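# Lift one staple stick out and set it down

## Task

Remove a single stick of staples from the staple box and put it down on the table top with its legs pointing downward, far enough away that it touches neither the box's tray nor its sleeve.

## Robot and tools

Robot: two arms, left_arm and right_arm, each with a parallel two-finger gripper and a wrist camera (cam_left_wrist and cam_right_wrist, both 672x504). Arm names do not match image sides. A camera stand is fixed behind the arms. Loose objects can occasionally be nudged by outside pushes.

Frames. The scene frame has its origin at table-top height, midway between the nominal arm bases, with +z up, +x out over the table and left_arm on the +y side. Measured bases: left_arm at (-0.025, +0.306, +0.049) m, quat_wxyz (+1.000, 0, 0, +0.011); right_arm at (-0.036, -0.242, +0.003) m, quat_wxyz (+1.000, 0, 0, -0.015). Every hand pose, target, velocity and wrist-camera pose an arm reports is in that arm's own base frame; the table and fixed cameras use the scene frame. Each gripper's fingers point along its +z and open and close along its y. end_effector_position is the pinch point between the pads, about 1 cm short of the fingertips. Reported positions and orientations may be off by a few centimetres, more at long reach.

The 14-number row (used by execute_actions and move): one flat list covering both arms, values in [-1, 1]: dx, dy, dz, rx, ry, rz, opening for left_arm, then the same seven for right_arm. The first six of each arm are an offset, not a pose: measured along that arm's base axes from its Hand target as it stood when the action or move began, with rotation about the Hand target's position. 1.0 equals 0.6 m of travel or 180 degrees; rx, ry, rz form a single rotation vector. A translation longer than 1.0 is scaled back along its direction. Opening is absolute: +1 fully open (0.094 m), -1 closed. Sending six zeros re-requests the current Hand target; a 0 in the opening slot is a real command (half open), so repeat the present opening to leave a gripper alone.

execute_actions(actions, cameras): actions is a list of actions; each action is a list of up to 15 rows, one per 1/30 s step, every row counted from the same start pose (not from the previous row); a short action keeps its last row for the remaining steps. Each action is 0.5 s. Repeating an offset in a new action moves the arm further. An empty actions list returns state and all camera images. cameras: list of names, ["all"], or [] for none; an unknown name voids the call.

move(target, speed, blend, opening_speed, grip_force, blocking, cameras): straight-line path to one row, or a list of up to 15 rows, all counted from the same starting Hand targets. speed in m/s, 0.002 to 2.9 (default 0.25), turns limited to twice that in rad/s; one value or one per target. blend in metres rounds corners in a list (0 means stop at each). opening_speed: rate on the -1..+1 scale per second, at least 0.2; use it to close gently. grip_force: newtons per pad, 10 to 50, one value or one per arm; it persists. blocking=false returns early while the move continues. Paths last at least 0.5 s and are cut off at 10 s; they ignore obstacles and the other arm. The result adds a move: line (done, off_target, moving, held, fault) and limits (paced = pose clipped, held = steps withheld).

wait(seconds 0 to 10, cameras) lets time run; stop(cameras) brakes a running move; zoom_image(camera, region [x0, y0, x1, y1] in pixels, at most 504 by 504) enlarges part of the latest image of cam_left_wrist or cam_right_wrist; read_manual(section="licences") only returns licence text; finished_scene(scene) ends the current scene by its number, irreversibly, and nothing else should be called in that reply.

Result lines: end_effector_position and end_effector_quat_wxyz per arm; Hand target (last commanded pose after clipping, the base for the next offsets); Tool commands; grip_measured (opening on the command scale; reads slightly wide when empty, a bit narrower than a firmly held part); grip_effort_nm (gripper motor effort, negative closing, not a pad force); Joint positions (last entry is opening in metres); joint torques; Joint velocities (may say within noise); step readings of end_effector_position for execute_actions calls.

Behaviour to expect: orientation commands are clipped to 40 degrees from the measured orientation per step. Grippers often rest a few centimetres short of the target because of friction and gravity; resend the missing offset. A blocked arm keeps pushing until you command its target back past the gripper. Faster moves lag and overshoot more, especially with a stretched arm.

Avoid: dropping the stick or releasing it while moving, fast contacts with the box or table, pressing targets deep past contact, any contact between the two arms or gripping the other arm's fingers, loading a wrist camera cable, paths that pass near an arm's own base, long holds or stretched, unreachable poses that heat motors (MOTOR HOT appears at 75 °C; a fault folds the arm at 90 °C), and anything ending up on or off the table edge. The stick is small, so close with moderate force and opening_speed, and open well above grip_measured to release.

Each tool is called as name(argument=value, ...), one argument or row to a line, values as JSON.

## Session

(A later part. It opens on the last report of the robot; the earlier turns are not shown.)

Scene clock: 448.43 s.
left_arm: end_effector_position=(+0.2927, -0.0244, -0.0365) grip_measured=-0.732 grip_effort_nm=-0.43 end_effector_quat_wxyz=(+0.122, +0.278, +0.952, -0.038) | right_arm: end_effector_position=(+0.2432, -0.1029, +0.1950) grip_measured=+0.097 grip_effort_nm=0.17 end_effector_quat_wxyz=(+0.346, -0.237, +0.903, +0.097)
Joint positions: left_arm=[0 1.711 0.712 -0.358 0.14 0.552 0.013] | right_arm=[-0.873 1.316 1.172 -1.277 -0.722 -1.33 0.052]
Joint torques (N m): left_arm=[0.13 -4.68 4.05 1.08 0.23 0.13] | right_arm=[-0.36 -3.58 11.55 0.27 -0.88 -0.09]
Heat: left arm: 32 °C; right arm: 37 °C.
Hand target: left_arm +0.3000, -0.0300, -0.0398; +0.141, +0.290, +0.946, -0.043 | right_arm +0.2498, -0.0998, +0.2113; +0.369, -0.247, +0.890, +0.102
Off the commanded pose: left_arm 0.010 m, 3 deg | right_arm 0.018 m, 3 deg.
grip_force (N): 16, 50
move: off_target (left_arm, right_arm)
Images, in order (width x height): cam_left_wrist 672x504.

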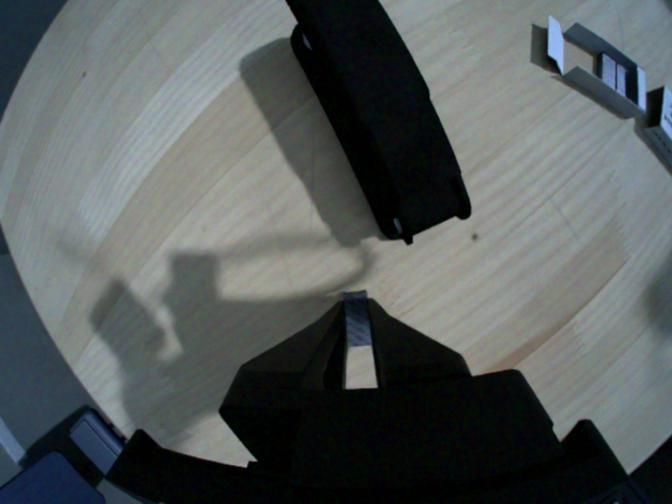

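move(
  target=[
    [0,0,-0.004,0,0,0,-0.82,0,0,0,0,0,0,0.1],
    [0,0,-0.002,0,0,0,-0.6,0,0,0,0,0,0,0.1],
    [0,0,0.16,0,0,0,-0.6,0,0,0,0,0,0,0.1],
  ],
  cameras=["cam_left_wrist"],
  speed=[0.04,0.05,0.08],
)

zoom_image(
  camera="cam_left_wrist",
  region=[290, 220, 430, 360],
)

Scene clock: 458.03 s.
left_arm: end_effector_position=(+0.2902, -0.0244, +0.0352) grip_measured=-0.601 grip_effort_nm=0.05 end_effector_quat_wxyz=(+0.114, +0.277, +0.953, -0.040) | right_arm: end_effector_position=(+0.2432, -0.1029, +0.1950) grip_measured=+0.097 grip_effort_nm=0.17 end_effector_quat_wxyz=(+0.346, -0.237, +0.903, +0.097)
Joint positions: left_arm=[0 1.537 0.875 -0.71 0.14 0.552 0.019] | right_arm=[-0.873 1.316 1.172 -1.277 -0.722 -1.33 0.052]
Joint torques (N m): left_arm=[0.13 -8.38 9.7 0.28 0.22 0.12] | right_arm=[-0.44 -3.54 11.6 0.29 -0.86 -0.11]
Heat: left arm: 31 °C; right arm: 37 °C.
Hand target: left_arm +0.3000, -0.0300, +0.0562; +0.141, +0.290, +0.946, -0.043 | right_arm +0.2498, -0.0998, +0.2113; +0.369, -0.247, +0.890, +0.102
Off the commanded pose: left_arm 0.024 m, 4 deg | right_arm 0.018 m, 3 deg.
grip_force (N): 16, 50
move: off_target (left_arm, right_arm)
Images, in order (width x height): cam_left_wrist 672x504.

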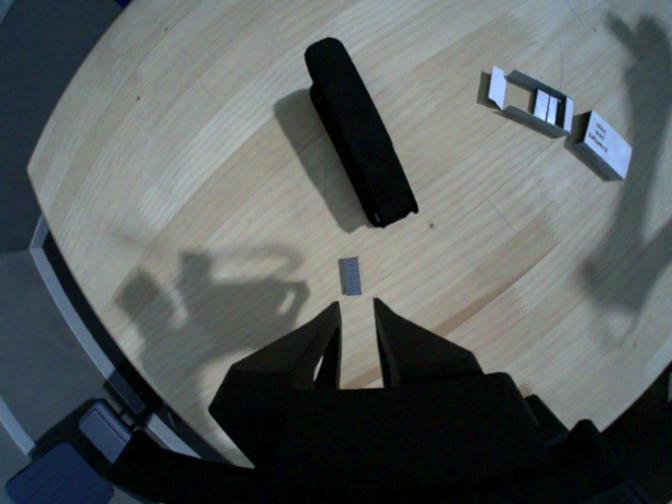

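Scaled by 3.600 from the camera's 672x504 image, which has a finer 960x720 frame.

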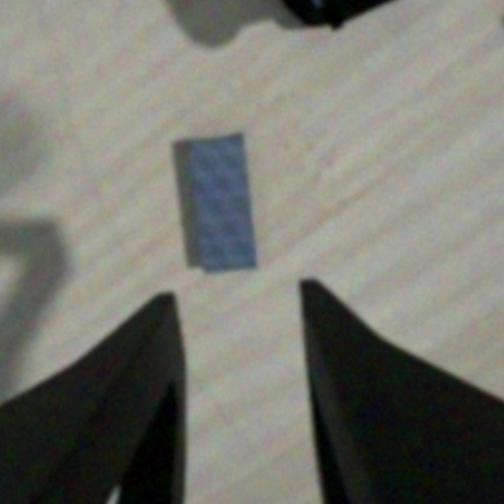

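The stick is lying crown-up (legs down) on the table, about 20 cm from the tray and sleeve, and the gripper is clear of it.

finished_scene(
  scene=2,
)

The scene is finished: the task was done.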